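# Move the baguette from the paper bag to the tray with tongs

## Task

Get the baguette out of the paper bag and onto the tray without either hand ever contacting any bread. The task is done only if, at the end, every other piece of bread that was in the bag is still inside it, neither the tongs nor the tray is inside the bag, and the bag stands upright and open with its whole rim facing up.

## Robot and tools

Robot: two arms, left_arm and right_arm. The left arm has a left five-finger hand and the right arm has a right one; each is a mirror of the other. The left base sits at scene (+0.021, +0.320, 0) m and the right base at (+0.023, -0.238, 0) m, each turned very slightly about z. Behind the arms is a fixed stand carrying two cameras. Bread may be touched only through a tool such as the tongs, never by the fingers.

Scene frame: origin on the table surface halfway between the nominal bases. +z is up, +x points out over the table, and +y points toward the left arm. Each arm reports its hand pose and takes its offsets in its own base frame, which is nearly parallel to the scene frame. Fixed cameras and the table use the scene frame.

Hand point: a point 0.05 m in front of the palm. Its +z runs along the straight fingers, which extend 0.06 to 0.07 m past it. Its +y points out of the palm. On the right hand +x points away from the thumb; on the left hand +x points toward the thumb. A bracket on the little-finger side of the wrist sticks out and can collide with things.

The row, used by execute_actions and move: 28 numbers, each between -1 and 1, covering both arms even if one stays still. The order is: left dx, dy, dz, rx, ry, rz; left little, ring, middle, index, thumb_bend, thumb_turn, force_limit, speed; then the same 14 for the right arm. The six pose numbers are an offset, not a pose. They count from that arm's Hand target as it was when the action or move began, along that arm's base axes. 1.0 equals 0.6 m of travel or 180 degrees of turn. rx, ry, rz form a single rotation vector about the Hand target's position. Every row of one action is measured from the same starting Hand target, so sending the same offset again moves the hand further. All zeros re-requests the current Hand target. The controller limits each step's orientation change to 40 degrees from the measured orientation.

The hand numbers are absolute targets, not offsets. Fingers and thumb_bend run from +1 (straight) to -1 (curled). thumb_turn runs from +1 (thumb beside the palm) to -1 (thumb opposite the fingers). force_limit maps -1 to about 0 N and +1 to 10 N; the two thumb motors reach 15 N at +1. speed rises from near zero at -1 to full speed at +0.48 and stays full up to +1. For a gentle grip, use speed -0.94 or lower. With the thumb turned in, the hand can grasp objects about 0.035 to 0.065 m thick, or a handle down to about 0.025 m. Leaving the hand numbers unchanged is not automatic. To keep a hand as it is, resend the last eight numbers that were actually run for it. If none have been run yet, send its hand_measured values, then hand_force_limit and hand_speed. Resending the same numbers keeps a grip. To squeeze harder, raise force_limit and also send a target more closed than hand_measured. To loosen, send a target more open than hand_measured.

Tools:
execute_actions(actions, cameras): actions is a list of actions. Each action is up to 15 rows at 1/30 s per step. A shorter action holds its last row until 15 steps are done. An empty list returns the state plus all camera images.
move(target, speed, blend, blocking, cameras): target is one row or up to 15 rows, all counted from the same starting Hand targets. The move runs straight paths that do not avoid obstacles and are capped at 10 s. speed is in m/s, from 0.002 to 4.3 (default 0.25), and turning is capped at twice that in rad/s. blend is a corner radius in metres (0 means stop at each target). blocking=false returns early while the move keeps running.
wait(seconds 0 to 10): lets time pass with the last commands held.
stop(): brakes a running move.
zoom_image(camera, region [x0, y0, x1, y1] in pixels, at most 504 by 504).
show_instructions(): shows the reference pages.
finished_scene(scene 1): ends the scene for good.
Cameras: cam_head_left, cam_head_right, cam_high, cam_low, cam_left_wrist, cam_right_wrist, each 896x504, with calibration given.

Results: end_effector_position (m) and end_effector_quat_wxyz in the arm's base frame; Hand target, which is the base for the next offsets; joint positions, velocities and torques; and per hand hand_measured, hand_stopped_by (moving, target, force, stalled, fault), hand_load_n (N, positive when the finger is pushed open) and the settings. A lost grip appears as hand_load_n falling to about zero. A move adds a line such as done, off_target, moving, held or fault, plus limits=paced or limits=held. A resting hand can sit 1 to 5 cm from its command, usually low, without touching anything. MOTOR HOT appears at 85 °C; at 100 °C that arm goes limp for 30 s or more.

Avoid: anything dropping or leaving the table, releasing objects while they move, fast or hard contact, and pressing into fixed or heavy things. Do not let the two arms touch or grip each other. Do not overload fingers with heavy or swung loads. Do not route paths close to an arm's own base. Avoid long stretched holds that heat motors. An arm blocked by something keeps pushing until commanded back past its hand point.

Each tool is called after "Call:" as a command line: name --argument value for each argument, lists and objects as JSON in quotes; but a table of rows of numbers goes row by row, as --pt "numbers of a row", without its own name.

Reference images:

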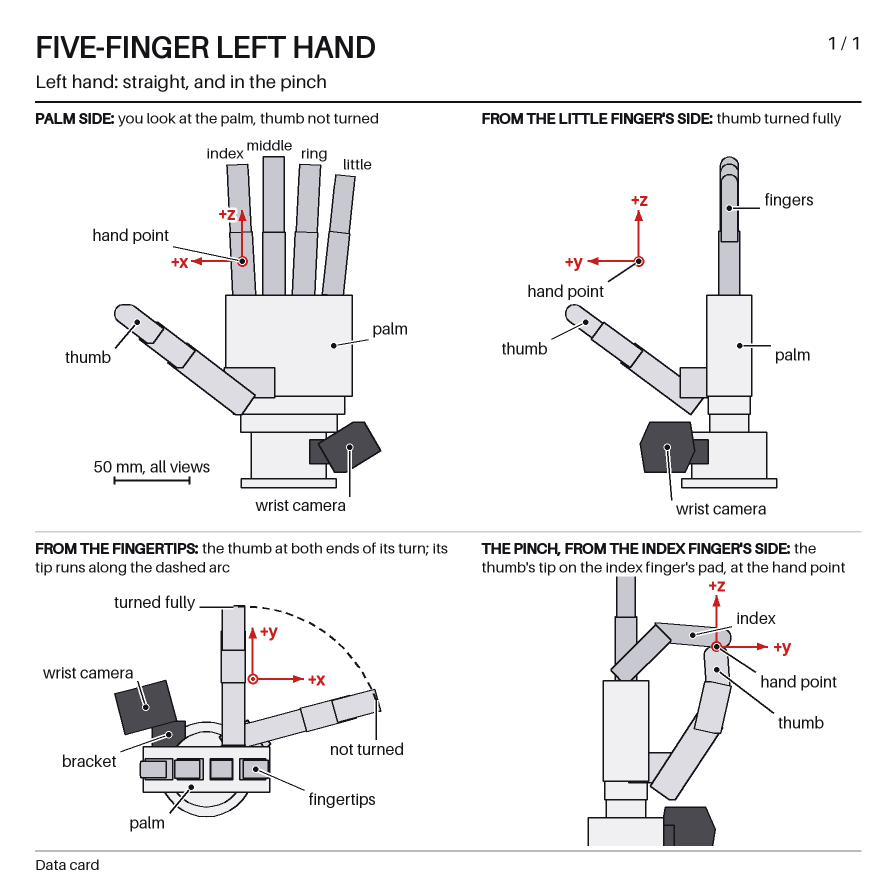

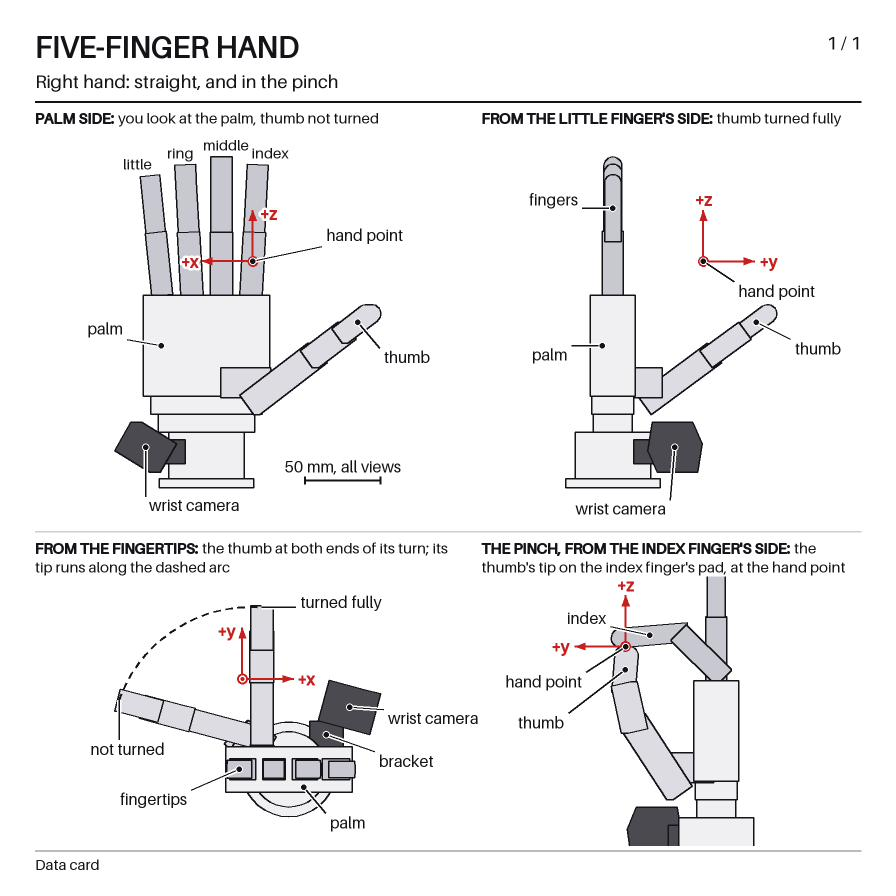

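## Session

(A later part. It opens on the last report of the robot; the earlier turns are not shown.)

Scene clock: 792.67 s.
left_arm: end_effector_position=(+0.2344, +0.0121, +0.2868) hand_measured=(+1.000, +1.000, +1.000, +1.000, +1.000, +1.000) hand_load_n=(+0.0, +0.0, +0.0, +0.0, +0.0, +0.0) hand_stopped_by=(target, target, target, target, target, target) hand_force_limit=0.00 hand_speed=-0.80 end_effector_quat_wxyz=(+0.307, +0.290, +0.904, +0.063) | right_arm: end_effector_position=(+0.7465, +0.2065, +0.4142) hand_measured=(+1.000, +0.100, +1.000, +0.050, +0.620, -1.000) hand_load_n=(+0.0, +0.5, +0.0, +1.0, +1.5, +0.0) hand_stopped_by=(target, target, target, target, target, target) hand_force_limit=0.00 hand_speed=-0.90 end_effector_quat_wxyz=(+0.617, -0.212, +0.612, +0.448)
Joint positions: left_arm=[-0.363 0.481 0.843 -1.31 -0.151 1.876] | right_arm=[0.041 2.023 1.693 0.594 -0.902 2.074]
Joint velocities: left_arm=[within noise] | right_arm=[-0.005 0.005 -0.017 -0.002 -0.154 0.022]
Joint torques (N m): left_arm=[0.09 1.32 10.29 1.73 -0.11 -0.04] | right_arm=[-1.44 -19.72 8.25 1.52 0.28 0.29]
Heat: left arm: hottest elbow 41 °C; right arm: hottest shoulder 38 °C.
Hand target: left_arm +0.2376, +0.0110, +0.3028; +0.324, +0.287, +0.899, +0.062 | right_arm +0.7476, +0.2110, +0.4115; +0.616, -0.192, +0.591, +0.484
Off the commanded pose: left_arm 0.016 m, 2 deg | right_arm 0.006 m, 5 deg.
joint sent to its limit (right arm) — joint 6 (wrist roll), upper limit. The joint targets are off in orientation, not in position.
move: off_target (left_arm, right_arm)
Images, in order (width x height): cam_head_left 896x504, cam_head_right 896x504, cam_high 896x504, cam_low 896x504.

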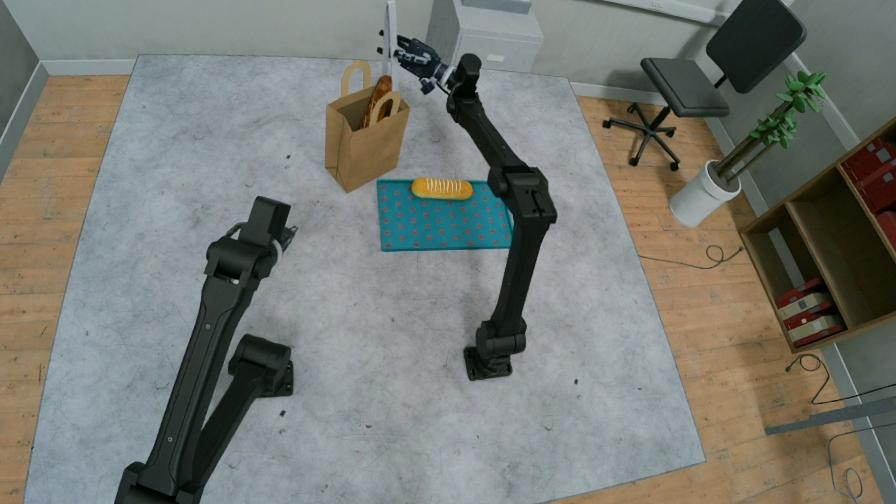

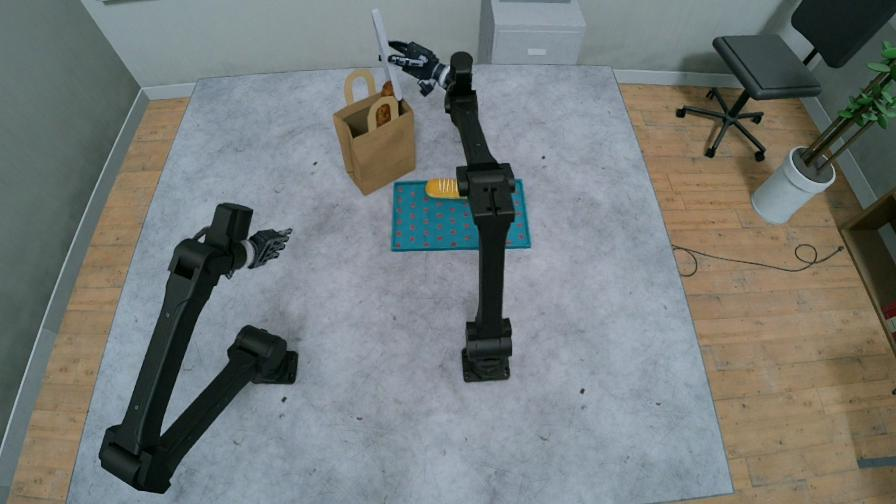

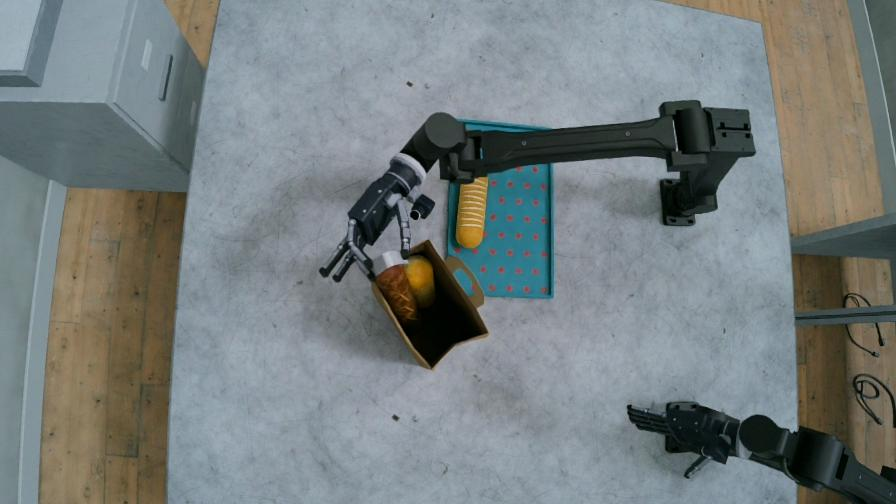

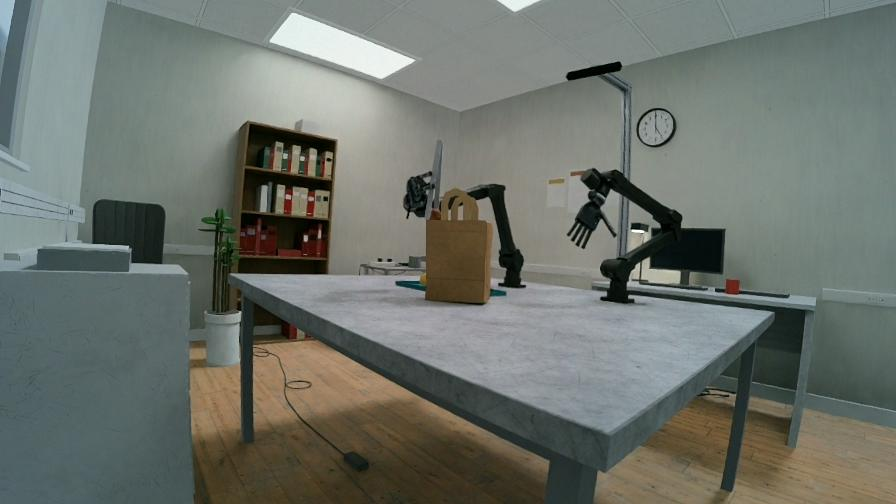

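Call:
move --pt "0 0 0 0 0 0 1 1 1 1 1 1 0 -0.8 -0.009 0.018 0.004 0 0 0 1 0.10 1 0.05 0.62 -1 0.0 -0.9" --cameras '["cam_high","cam_low"]' --speed 0.05

Call:
zoom_image --camera "cam_high" --region '[360, 220, 450, 310]'

Call:
zoom_image --camera "cam_low" --region '[400, 120, 500, 240]'

Scene clock: 798.83 s.
left_arm: end_effector_position=(+0.2344, +0.0121, +0.2868) hand_measured=(+1.000, +1.000, +1.000, +1.000, +1.000, +1.000) hand_load_n=(+0.0, +0.0, +0.0, +0.0, +0.0, +0.0) hand_stopped_by=(target, target, target, target, target, target) hand_force_limit=0.00 hand_speed=-0.80 end_effector_quat_wxyz=(+0.307, +0.290, +0.904, +0.063) | right_arm: end_effector_position=(+0.7444, +0.2180, +0.4098) hand_measured=(+1.000, +0.100, +1.000, +0.050, +0.620, -1.000) hand_load_n=(+0.0, +0.0, +0.5, +1.5, +1.5, -1.0) hand_stopped_by=(target, target, target, target, target, target) hand_force_limit=0.00 hand_speed=-0.90 end_effector_quat_wxyz=(+0.615, -0.209, +0.613, +0.451)
Joint positions: left_arm=[-0.363 0.481 0.843 -1.31 -0.151 1.876] | right_arm=[0.059 2.023 1.68 0.603 -0.886 2.078]
Joint torques (N m): left_arm=[0.03 1.32 10.26 1.74 -0.1 -0.04] | right_arm=[-1.49 -20.66 7.97 1.46 0.23 0.24]
Heat: left arm: hottest elbow 41 °C; right arm: hottest shoulder 38 °C.
Hand target: left_arm +0.2376, +0.0110, +0.3028; +0.324, +0.287, +0.899, +0.062 | right_arm +0.7422, +0.2218, +0.4137; +0.616, -0.192, +0.591, +0.484
Off the commanded pose: left_arm 0.016 m, 2 deg | right_arm 0.006 m, 5 deg.
joint sent to its limit (right arm) — joint 6 (wrist roll), upper limit. The joint targets are off in orientation, not in position.
move: off_target (left_arm, right_arm)
Images, in order (width x height): cam_high 896x504, cam_low 896x504.

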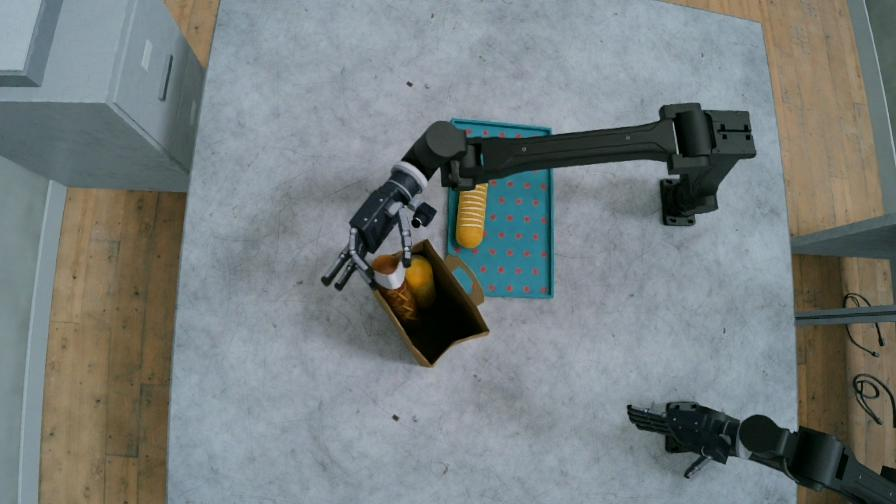

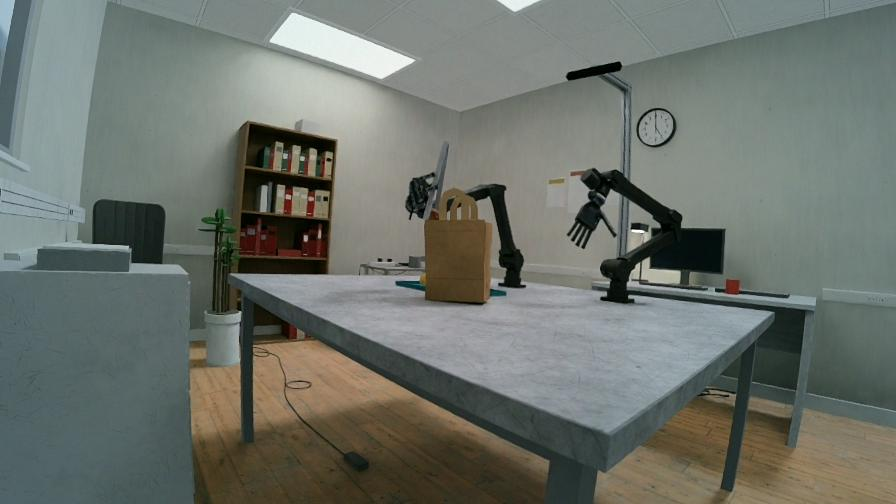

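Scaled by 5.600 from the camera's 896x504 image, which has a finer 1280x720 frame.

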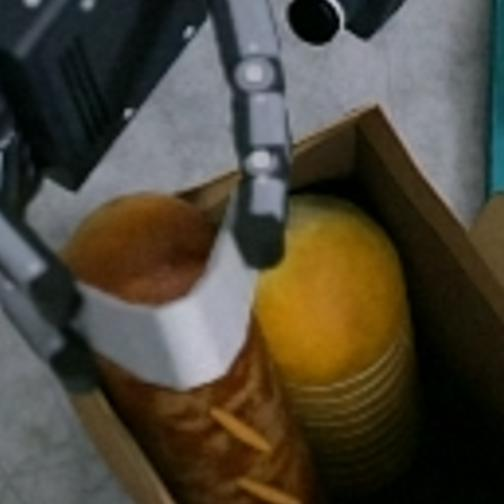

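Scaled by 4.200 from the camera's 896x504 image, which has a finer 1280x720 frame.

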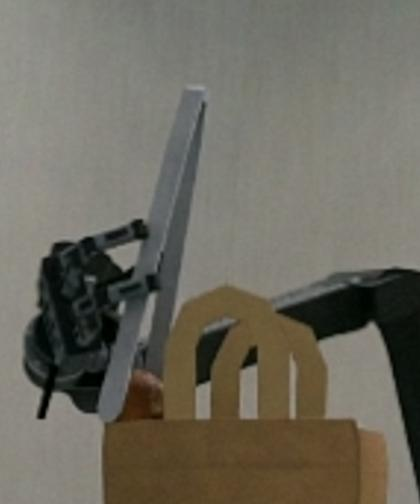

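Call:
move --pt "0 0 0 0 0 0 1 1 1 1 1 1 0 -0.8 0 0 0 0 0 0 1 0.15 1 0.08 0.72 -1 0.0 -0.9" --pt "0 0 0 0 0 0 1 1 1 1 1 1 0 -0.8 -0.009 0.018 0 0 0 0 1 0.15 1 0.08 0.72 -1 0.0 -0.9" --cameras '["cam_high","cam_low","cam_head_left"]' --speed 0.05

Call:
zoom_image --camera "cam_high" --region '[360, 220, 450, 310]'

Call:
zoom_image --camera "cam_low" --region '[400, 120, 500, 240]'

Call:
zoom_image --camera "cam_head_left" --region '[340, 30, 440, 130]'

Scene clock: 808.97 s.
left_arm: end_effector_position=(+0.2344, +0.0121, +0.2868) hand_measured=(+1.000, +1.000, +1.000, +1.000, +1.000, +1.000) hand_load_n=(+0.0, +0.0, +0.0, +0.0, +0.0, +0.0) hand_stopped_by=(target, target, target, target, target, target) hand_force_limit=0.00 hand_speed=-0.80 end_effector_quat_wxyz=(+0.307, +0.290, +0.904, +0.063) | right_arm: end_effector_position=(+0.7415, +0.2297, +0.4028) hand_measured=(+1.000, +0.150, +1.000, +0.080, +0.720, -1.000) hand_load_n=(+0.0, +0.0, +0.0, +0.5, +0.5, +0.0) hand_stopped_by=(target, target, target, target, target, target) hand_force_limit=0.00 hand_speed=-0.90 end_effector_quat_wxyz=(+0.611, -0.207, +0.614, +0.454)
Joint positions: left_arm=[-0.363 0.481 0.843 -1.31 -0.151 1.876] | right_arm=[0.076 2.023 1.661 0.613 -0.872 2.079]
Joint torques (N m): left_arm=[0.03 1.38 10.28 1.74 -0.11 -0.04] | right_arm=[-1.55 -21.42 7.92 1.47 0.27 0.23]
Heat: left arm: hottest elbow 41 °C; right arm: hottest shoulder 38 °C.
Hand target: left_arm +0.2376, +0.0110, +0.3028; +0.324, +0.287, +0.899, +0.062 | right_arm +0.7368, +0.2326, +0.4139; +0.616, -0.192, +0.591, +0.484
Off the commanded pose: left_arm 0.016 m, 2 deg | right_arm 0.012 m, 5 deg.
joint sent to its limit (right arm) — joint 6 (wrist roll), upper limit. The joint targets are off in orientation, not in position.
move: off_target (left_arm, right_arm)
Images, in order (width x height): cam_head_left 896x504, cam_high 896x504, cam_low 896x504.

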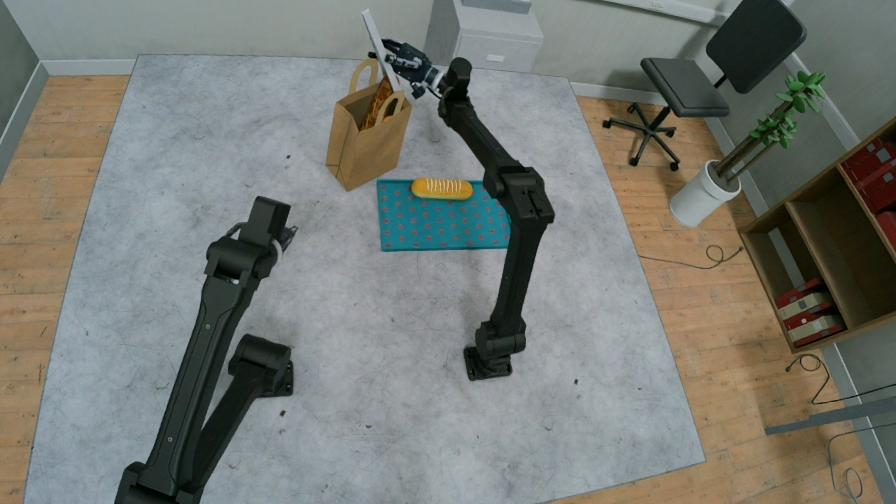

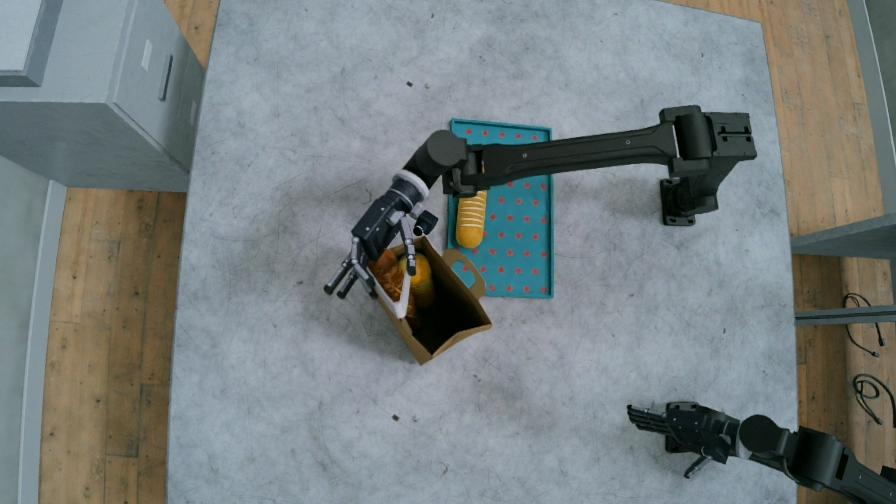

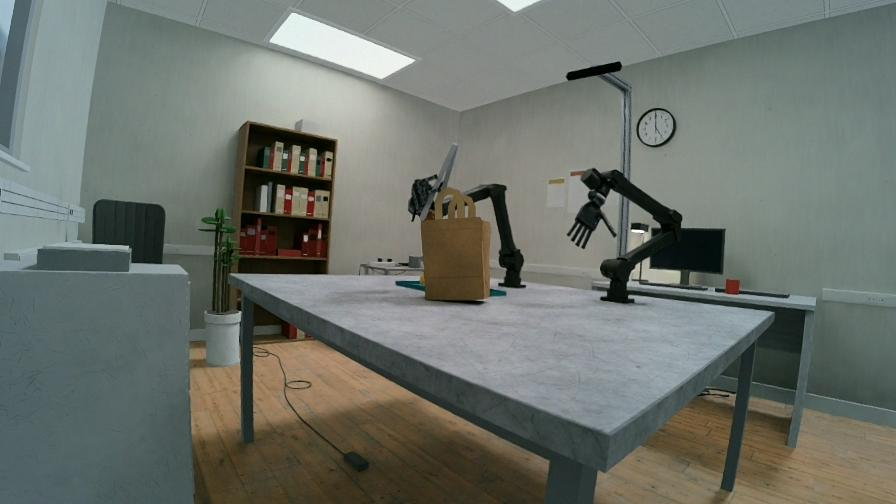

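Scaled by 5.600 from the camera's 896x504 image, which has a finer 1280x720 frame.

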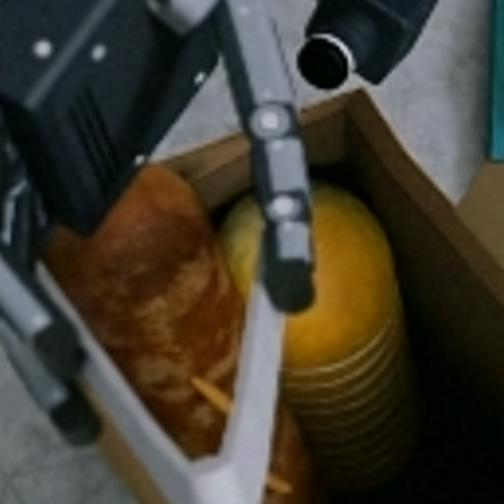

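Scaled by 4.200 from the camera's 896x504 image, which has a finer 1280x720 frame.

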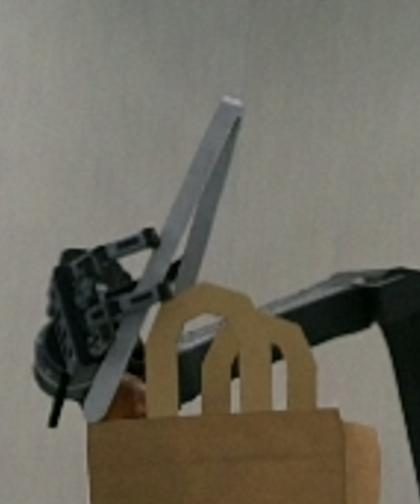

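Scaled by 5.040 from the camera's 896x504 image, which has a finer 1280x720 frame.

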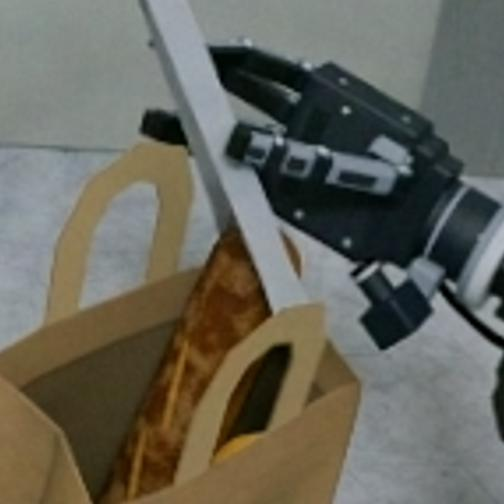

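Call:
move --pt "0 0 0 0 0 0 1 1 1 1 1 1 0 -0.8 0.01 -0.03 0.14 0 0 0 1 0.15 1 0.08 0.65 -1 0.0 -0.9" --cameras '["cam_high","cam_low","cam_head_left","cam_head_right"]' --speed 0.05

Call:
zoom_image --camera "cam_high" --region '[340, 200, 500, 370]'

Call:
zoom_image --camera "cam_low" --region '[380, 100, 520, 310]'

Call:
zoom_image --camera "cam_head_left" --region '[310, 10, 450, 150]'

Scene clock: 817.23 s.
left_arm: end_effector_position=(+0.2344, +0.0121, +0.2868) hand_measured=(+1.000, +1.000, +1.000, +1.000, +1.000, +1.000) hand_load_n=(+0.0, +0.0, +0.0, +0.0, +0.0, +0.0) hand_stopped_by=(target, target, target, target, target, target) hand_force_limit=0.00 hand_speed=-0.80 end_effector_quat_wxyz=(+0.307, +0.290, +0.904, +0.063) | right_arm: end_effector_position=(+0.7462, +0.2216, +0.4541) hand_measured=(+1.000, +0.150, +1.000, +0.080, +0.650, -1.000) hand_load_n=(+0.0, +0.0, +0.5, +1.0, +1.0, -0.5) hand_stopped_by=(target, target, target, target, target, target) hand_force_limit=0.00 hand_speed=-0.90 end_effector_quat_wxyz=(+0.596, -0.202, +0.628, +0.458)
Joint positions: left_arm=[-0.363 0.481 0.843 -1.31 -0.151 1.876] | right_arm=[0.063 1.981 1.754 0.435 -0.893 2.079]
Joint torques (N m): left_arm=[0.15 1.44 10.28 1.74 -0.11 -0.04] | right_arm=[-2.84 -22.01 12.4 0.65 0.05 0.23]
Heat: left arm: hottest elbow 41 °C; right arm: hottest shoulder 38 °C.
Hand target: left_arm +0.2376, +0.0110, +0.3028; +0.324, +0.287, +0.899, +0.062 | right_arm +0.7429, +0.2146, +0.4978; +0.616, -0.192, +0.591, +0.484
Off the commanded pose: left_arm 0.016 m, 2 deg | right_arm 0.044 m, 6 deg.
joint sent to its limit (right arm) — joint 6 (wrist roll), upper limit. The joint targets are off in orientation, not in position.
move: off_target (left_arm, right_arm)
Images, in order (width x height): cam_head_left 896x504, cam_head_right 896x504, cam_high 896x504, cam_low 896x504.

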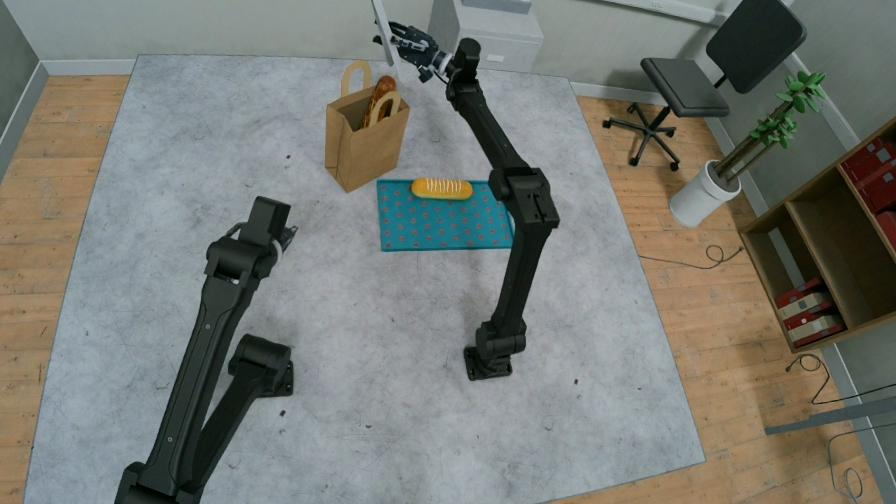

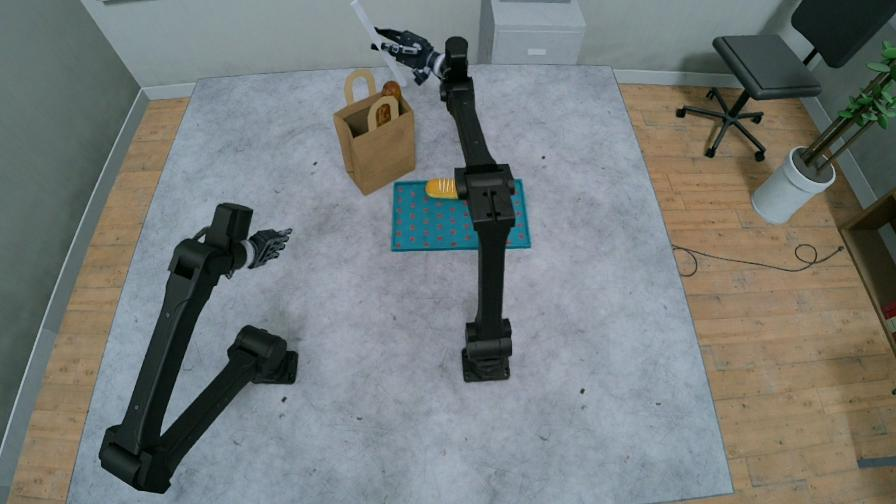

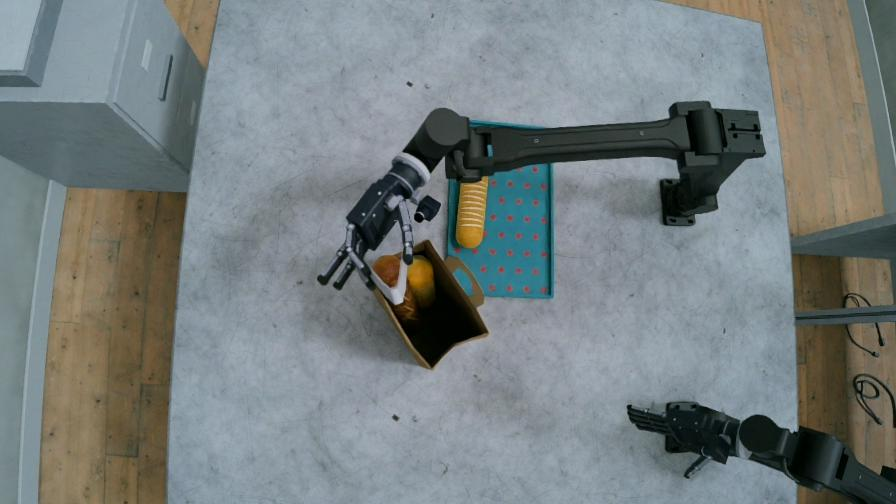

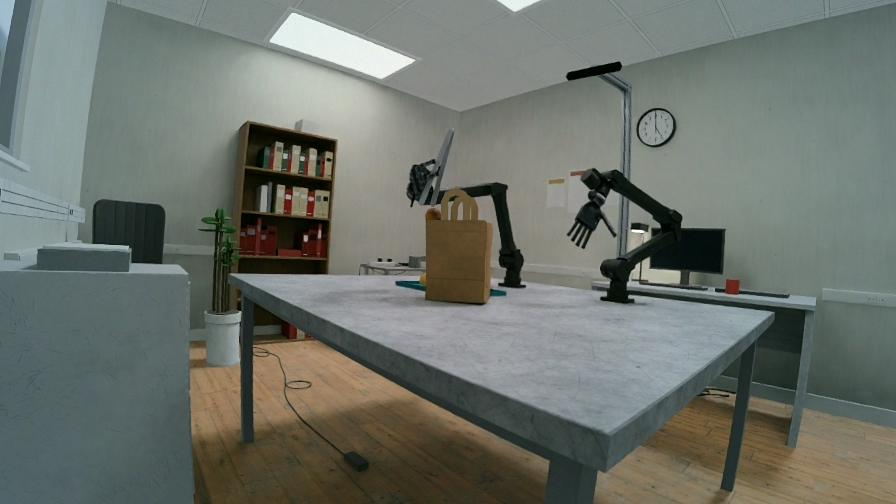

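Scaled by 2.965 from the camera's 896x504 image, which has a finer 1280x720 frame.

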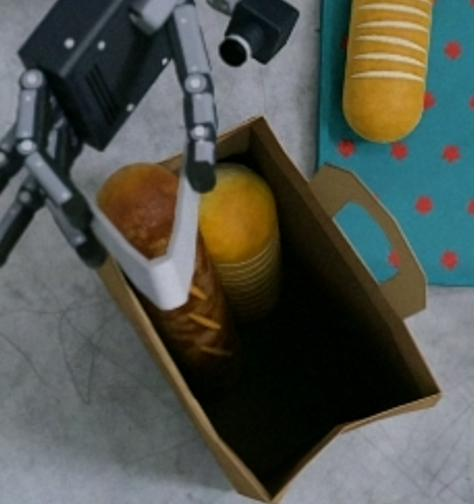

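Scaled by 2.400 from the camera's 896x504 image, which has a finer 1280x720 frame.

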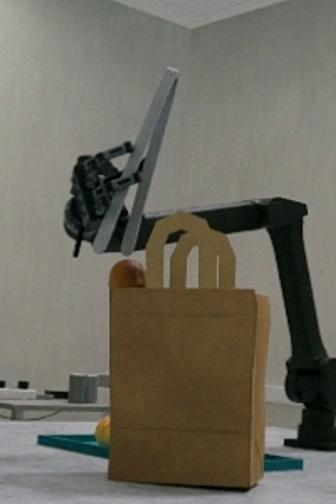

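Scaled by 3.600 from the camera's 896x504 image, which has a finer 1280x720 frame.

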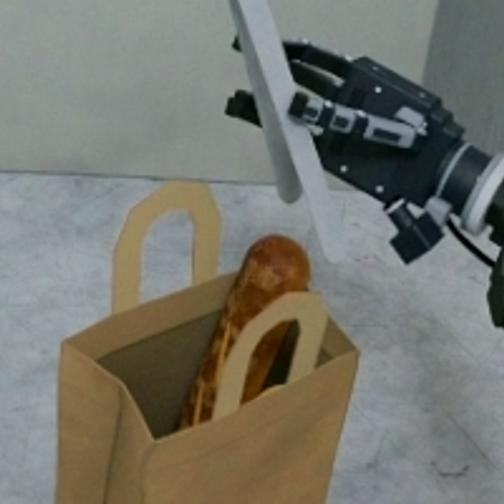

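Call:
move --pt "0 0 0 0 0 0 1 1 1 1 1 1 0 -0.8 -0.038 -0.274 0.004 0 0 0 1 0.5 1 0.05 0.5 -1 -0.2 -0.8" --pt "0 0 0 0 0 0 1 1 1 1 1 1 0 -0.8 -0.272 -0.491 -0.08 -0.27 -0.17 0.04 1 0.5 1 0.05 0.5 -1 -0.2 -0.8" --pt "0 0 0 0 0 0 1 1 1 1 1 1 0 -0.8 -0.455 -0.758 -0.33 -0.5416 -0.3325 0.082 1 0.5 1 0.05 0.5 -1 -0.2 -0.8" --cameras '["cam_high","cam_low","cam_right_wrist"]' --speed 0.18 --blend 0.03

Call:
zoom_image --camera "cam_high" --region '[400, 0, 620, 160]'

Call:
zoom_image --camera "cam_high" --region '[340, 220, 500, 390]'

Call:
zoom_image --camera "cam_low" --region '[380, 120, 540, 320]'

Scene clock: 886.63 s.
left_arm: end_effector_position=(+0.2344, +0.0121, +0.2868) hand_measured=(+1.000, +1.000, +1.000, +1.000, +1.000, +1.000) hand_load_n=(+0.0, +0.0, +0.0, +0.0, +0.0, +0.0) hand_stopped_by=(target, target, target, target, target, target) hand_force_limit=0.00 hand_speed=-0.80 end_effector_quat_wxyz=(+0.307, +0.290, +0.904, +0.063) | right_arm: end_effector_position=(+0.4728, -0.2395, +0.2906) hand_measured=(+1.000, +0.500, +1.000, +0.050, +0.502, -1.000) hand_load_n=(+0.0, +0.0, +0.0, +2.5, +2.0, -0.5) hand_stopped_by=(target, target, target, target, target, target) hand_force_limit=-0.20 hand_speed=-0.80 end_effector_quat_wxyz=(+0.650, -0.636, +0.304, -0.284)
Joint positions: left_arm=[-0.363 0.481 0.843 -1.31 -0.151 1.876] | right_arm=[-0.845 1.664 1.151 0.998 -1.556 0.519]
Joint torques (N m): left_arm=[0.03 1.38 10.28 1.74 -0.1 -0.05] | right_arm=[-2.43 -15.62 7.12 -0.09 0.29 -0.19]
Heat: left arm: hottest elbow 41 °C; right arm: hottest shoulder 40 °C.
Hand target: left_arm +0.2376, +0.0110, +0.3028; +0.324, +0.287, +0.899, +0.062 | right_arm +0.4698, -0.2401, +0.2998; +0.399, -0.819, +0.371, -0.180
Off the commanded pose: left_arm 0.016 m, 2 deg | right_arm 0.010 m, 39 deg.
joint sent to its limit (right arm) — joint 5 (wrist yaw), lower limit. The joint targets are off in orientation, not in position.
move: off_target (left_arm, right_arm)
camera_calibration:
cam_right_wrist: T_world_to_cam=[[0.150415, -0.122462, -0.981009, 0.188387], [-0.927439, 0.326184, -0.18292, 0.571085], [0.342391, 0.93734, -0.0645129, 0.19821], [0, 0, 0, 1]] pos_world=[0.433445, -0.348999, 0.302059]
Images, in order (width x height): cam_high 896x504, cam_low 896x504, cam_right_wrist 896x504.

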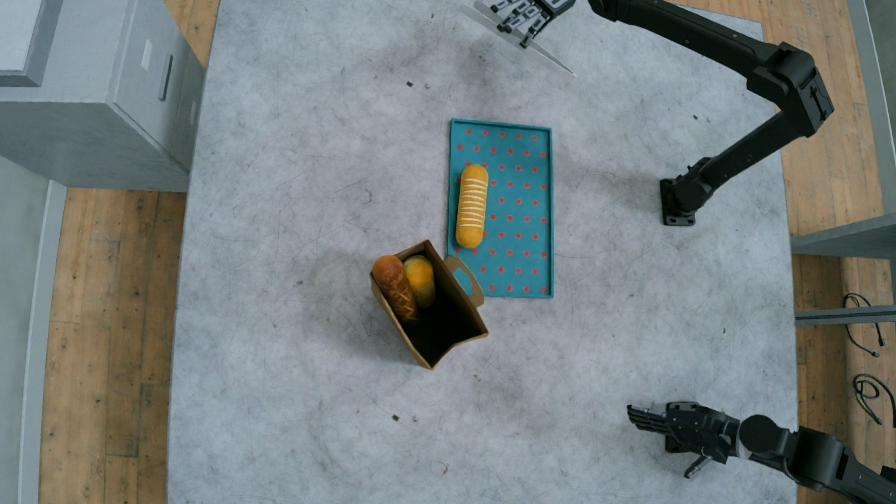

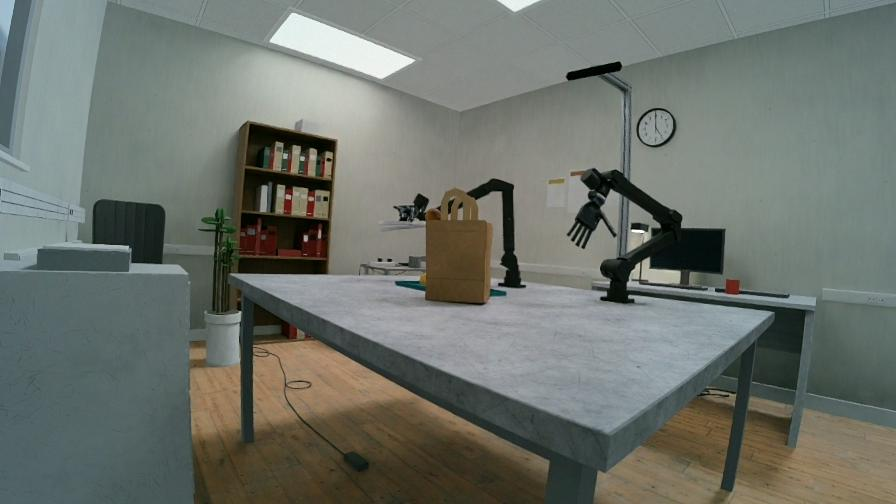

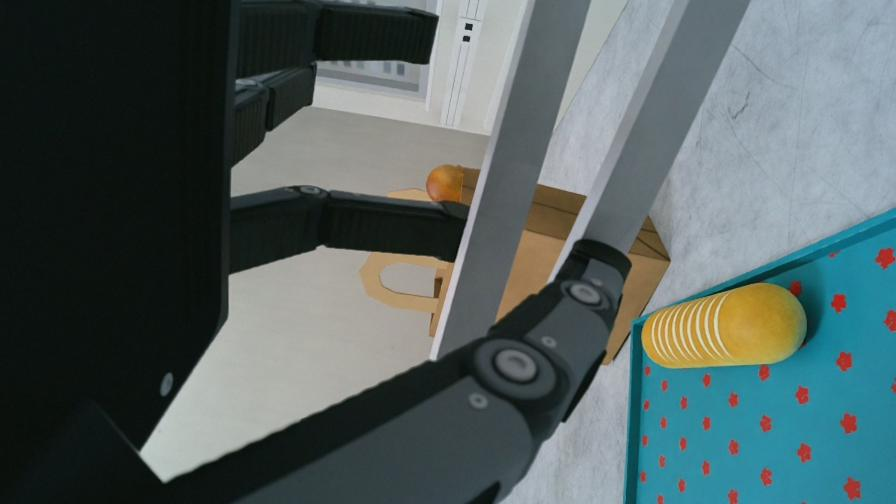

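Scaled by 2.291 from the camera's 896x504 image, which has a finer 1280x720 frame.

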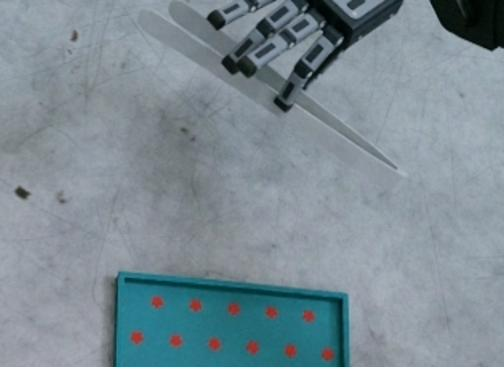

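Scaled by 2.965 from the camera's 896x504 image, which has a finer 1280x720 frame.

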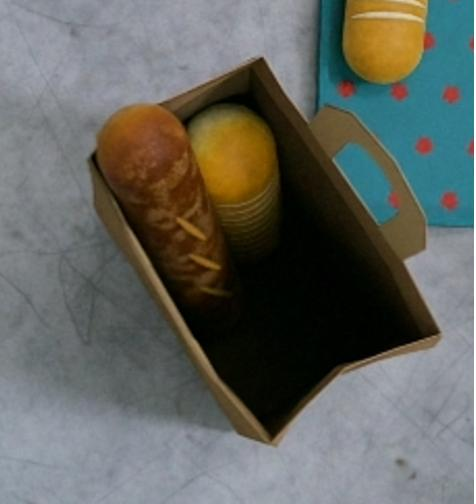

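Scaled by 2.520 from the camera's 896x504 image, which has a finer 1280x720 frame.

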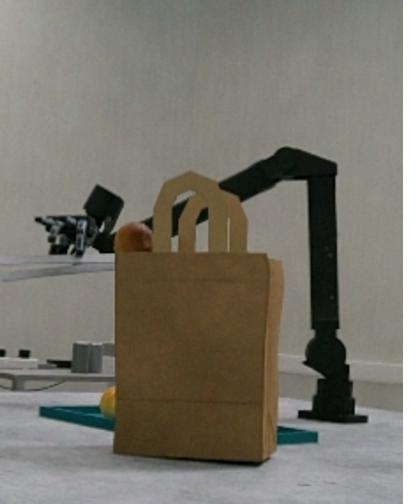

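Call:
move --pt "0 0 0 0 0 0 1 1 1 1 1 1 0 -0.8 -0.033 -0.033 0 0.1087 -0.1824 -0.1123 1 0.5 1 0.05 0.5 -1 -0.2 -0.8" --cameras '[]' --speed 0.18

Scene clock: 910.63 s.
left_arm: end_effector_position=(+0.2344, +0.0121, +0.2868) hand_measured=(+1.000, +1.000, +1.000, +1.000, +1.000, +1.000) hand_load_n=(+0.0, +0.0, +0.0, +0.0, -0.5, +0.0) hand_stopped_by=(target, target, target, target, target, target) hand_force_limit=0.00 hand_speed=-0.80 end_effector_quat_wxyz=(+0.307, +0.290, +0.904, +0.063) | right_arm: end_effector_position=(+0.4487, -0.2563, +0.2829) hand_measured=(+1.000, +0.500, +1.000, +0.050, +0.502, -1.000) hand_load_n=(+0.0, +0.0, +0.0, +2.0, +2.5, -0.5) hand_stopped_by=(target, target, target, target, target, target) hand_force_limit=-0.20 hand_speed=-0.80 end_effector_quat_wxyz=(+0.587, -0.575, +0.418, -0.388)
Joint positions: left_arm=[-0.363 0.481 0.843 -1.31 -0.151 1.876] | right_arm=[-0.904 1.429 0.97 0.428 -1.263 0.016]
Joint torques (N m): left_arm=[0.09 1.38 10.26 1.76 -0.1 -0.04] | right_arm=[-2.43 -12.63 9.35 0.5 0.04 -0.15]
Heat: left arm: hottest elbow 41 °C; right arm: hottest shoulder 38 °C.
Hand target: left_arm +0.2376, +0.0110, +0.3028; +0.324, +0.287, +0.899, +0.062 | right_arm +0.4500, -0.2600, +0.2999; +0.580, -0.581, +0.404, -0.404
Off the commanded pose: left_arm 0.016 m, 2 deg | right_arm 0.017 m, 3 deg.
move: off_target (left_arm, right_arm)
No camera images: "cameras" was empty.

Call:
move --pt "0 0 0 0 0 0 1 1 1 1 1 1 0 -0.8 -0.042 -0.05 -0.05 -0.0386 0.1042 0 1 0.5 1 0.05 0.5 -1 -0.2 -0.8" --pt "0 0 0 0 0 0 1 1 1 1 1 1 0 -0.8 -0.088 -0.1 -0.2 -0.0734 0.198 0 1 0.5 1 0.05 0.5 -1 -0.2 -0.8" --cameras '["cam_high","cam_right_wrist","cam_head_left"]' --speed 0.15

Call:
zoom_image --camera "cam_high" --region '[400, 0, 620, 160]'

Call:
zoom_image --camera "cam_head_left" --region '[480, 120, 680, 280]'

Scene clock: 922.50 s.
left_arm: end_effector_position=(+0.2344, +0.0121, +0.2868) hand_measured=(+1.000, +1.000, +1.000, +1.000, +1.000, +1.000) hand_load_n=(+0.0, +0.0, +0.0, +0.0, +0.0, +0.0) hand_stopped_by=(target, target, target, target, target, target) hand_force_limit=0.00 hand_speed=-0.80 end_effector_quat_wxyz=(+0.307, +0.290, +0.904, +0.063) | right_arm: end_effector_position=(+0.3854, -0.3108, +0.1657) hand_measured=(+1.000, +0.500, +1.000, +0.050, +0.502, -1.000) hand_load_n=(+0.0, +0.0, +0.0, +2.5, +2.5, +0.0) hand_stopped_by=(target, target, target, target, target, target) hand_force_limit=-0.20 hand_speed=-0.80 end_effector_quat_wxyz=(-0.364, +0.730, -0.528, +0.236)
Joint positions: left_arm=[-0.363 0.481 0.843 -1.31 -0.151 1.876] | right_arm=[-0.923 1.572 1.289 -0.955 -0.852 -1.089]
Joint torques (N m): left_arm=[-0.03 1.32 10.26 1.73 -0.1 -0.04] | right_arm=[-1.38 -12.75 11.29 -0.25 -0.53 -0.18]
Heat: left arm: hottest elbow 41 °C; right arm: hottest shoulder 38 °C.
Hand target: left_arm +0.2376, +0.0110, +0.3028; +0.324, +0.287, +0.899, +0.062 | right_arm +0.3973, -0.3201, +0.1799; -0.359, +0.738, -0.513, +0.250
Off the commanded pose: left_arm 0.016 m, 2 deg | right_arm 0.021 m, 3 deg.
move: off_target (left_arm, right_arm)
camera_calibration:
cam_right_wrist: T_world_to_cam=[[-0.489405, -0.375285, -0.787175, 0.206222], [-0.761542, 0.623731, 0.176106, 0.459455], [0.424895, 0.685654, -0.591052, 0.264139], [0, 0, 0, 1]] pos_world=[0.33859, -0.390292, 0.237539]
Images, in order (width x height): cam_head_left 896x504, cam_high 896x504, cam_right_wrist 896x504.

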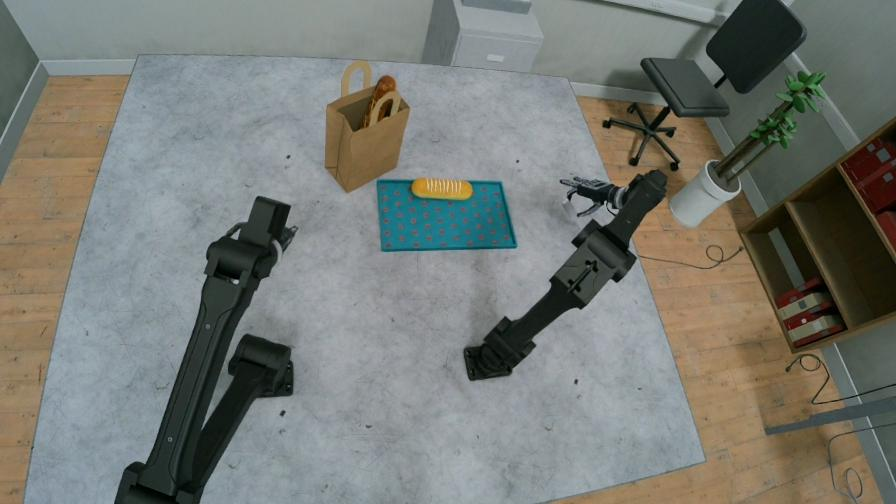

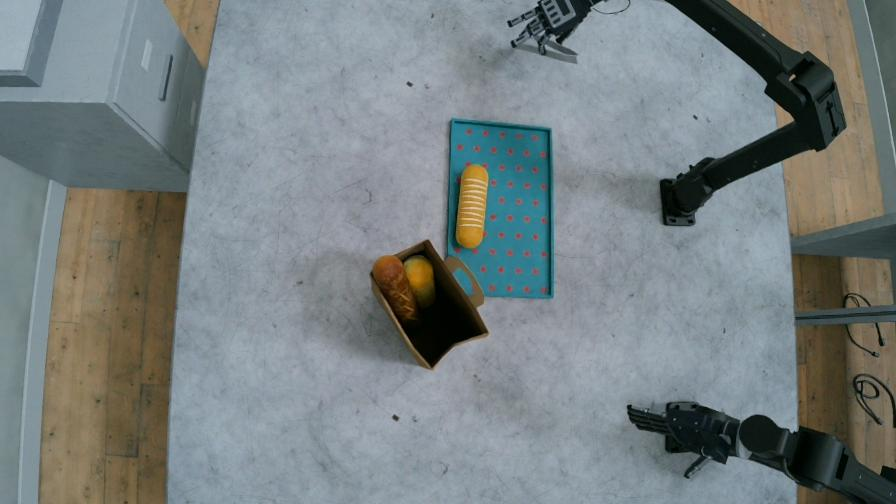

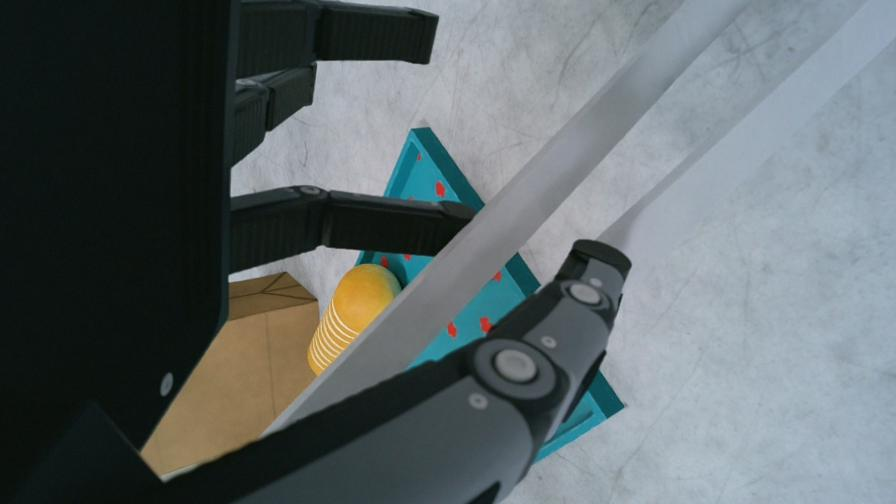

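Scaled by 2.291 from the camera's 896x504 image, which has a finer 1280x720 frame.

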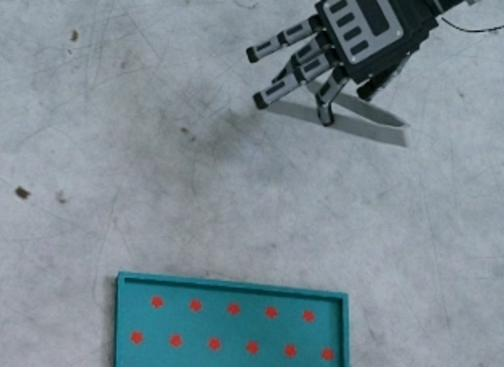

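Scaled by 2.520 from the camera's 896x504 image, which has a finer 1280x720 frame.

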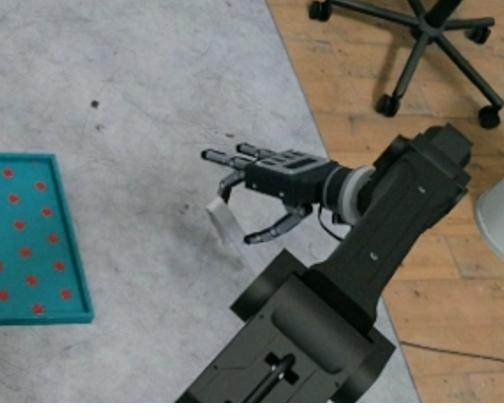

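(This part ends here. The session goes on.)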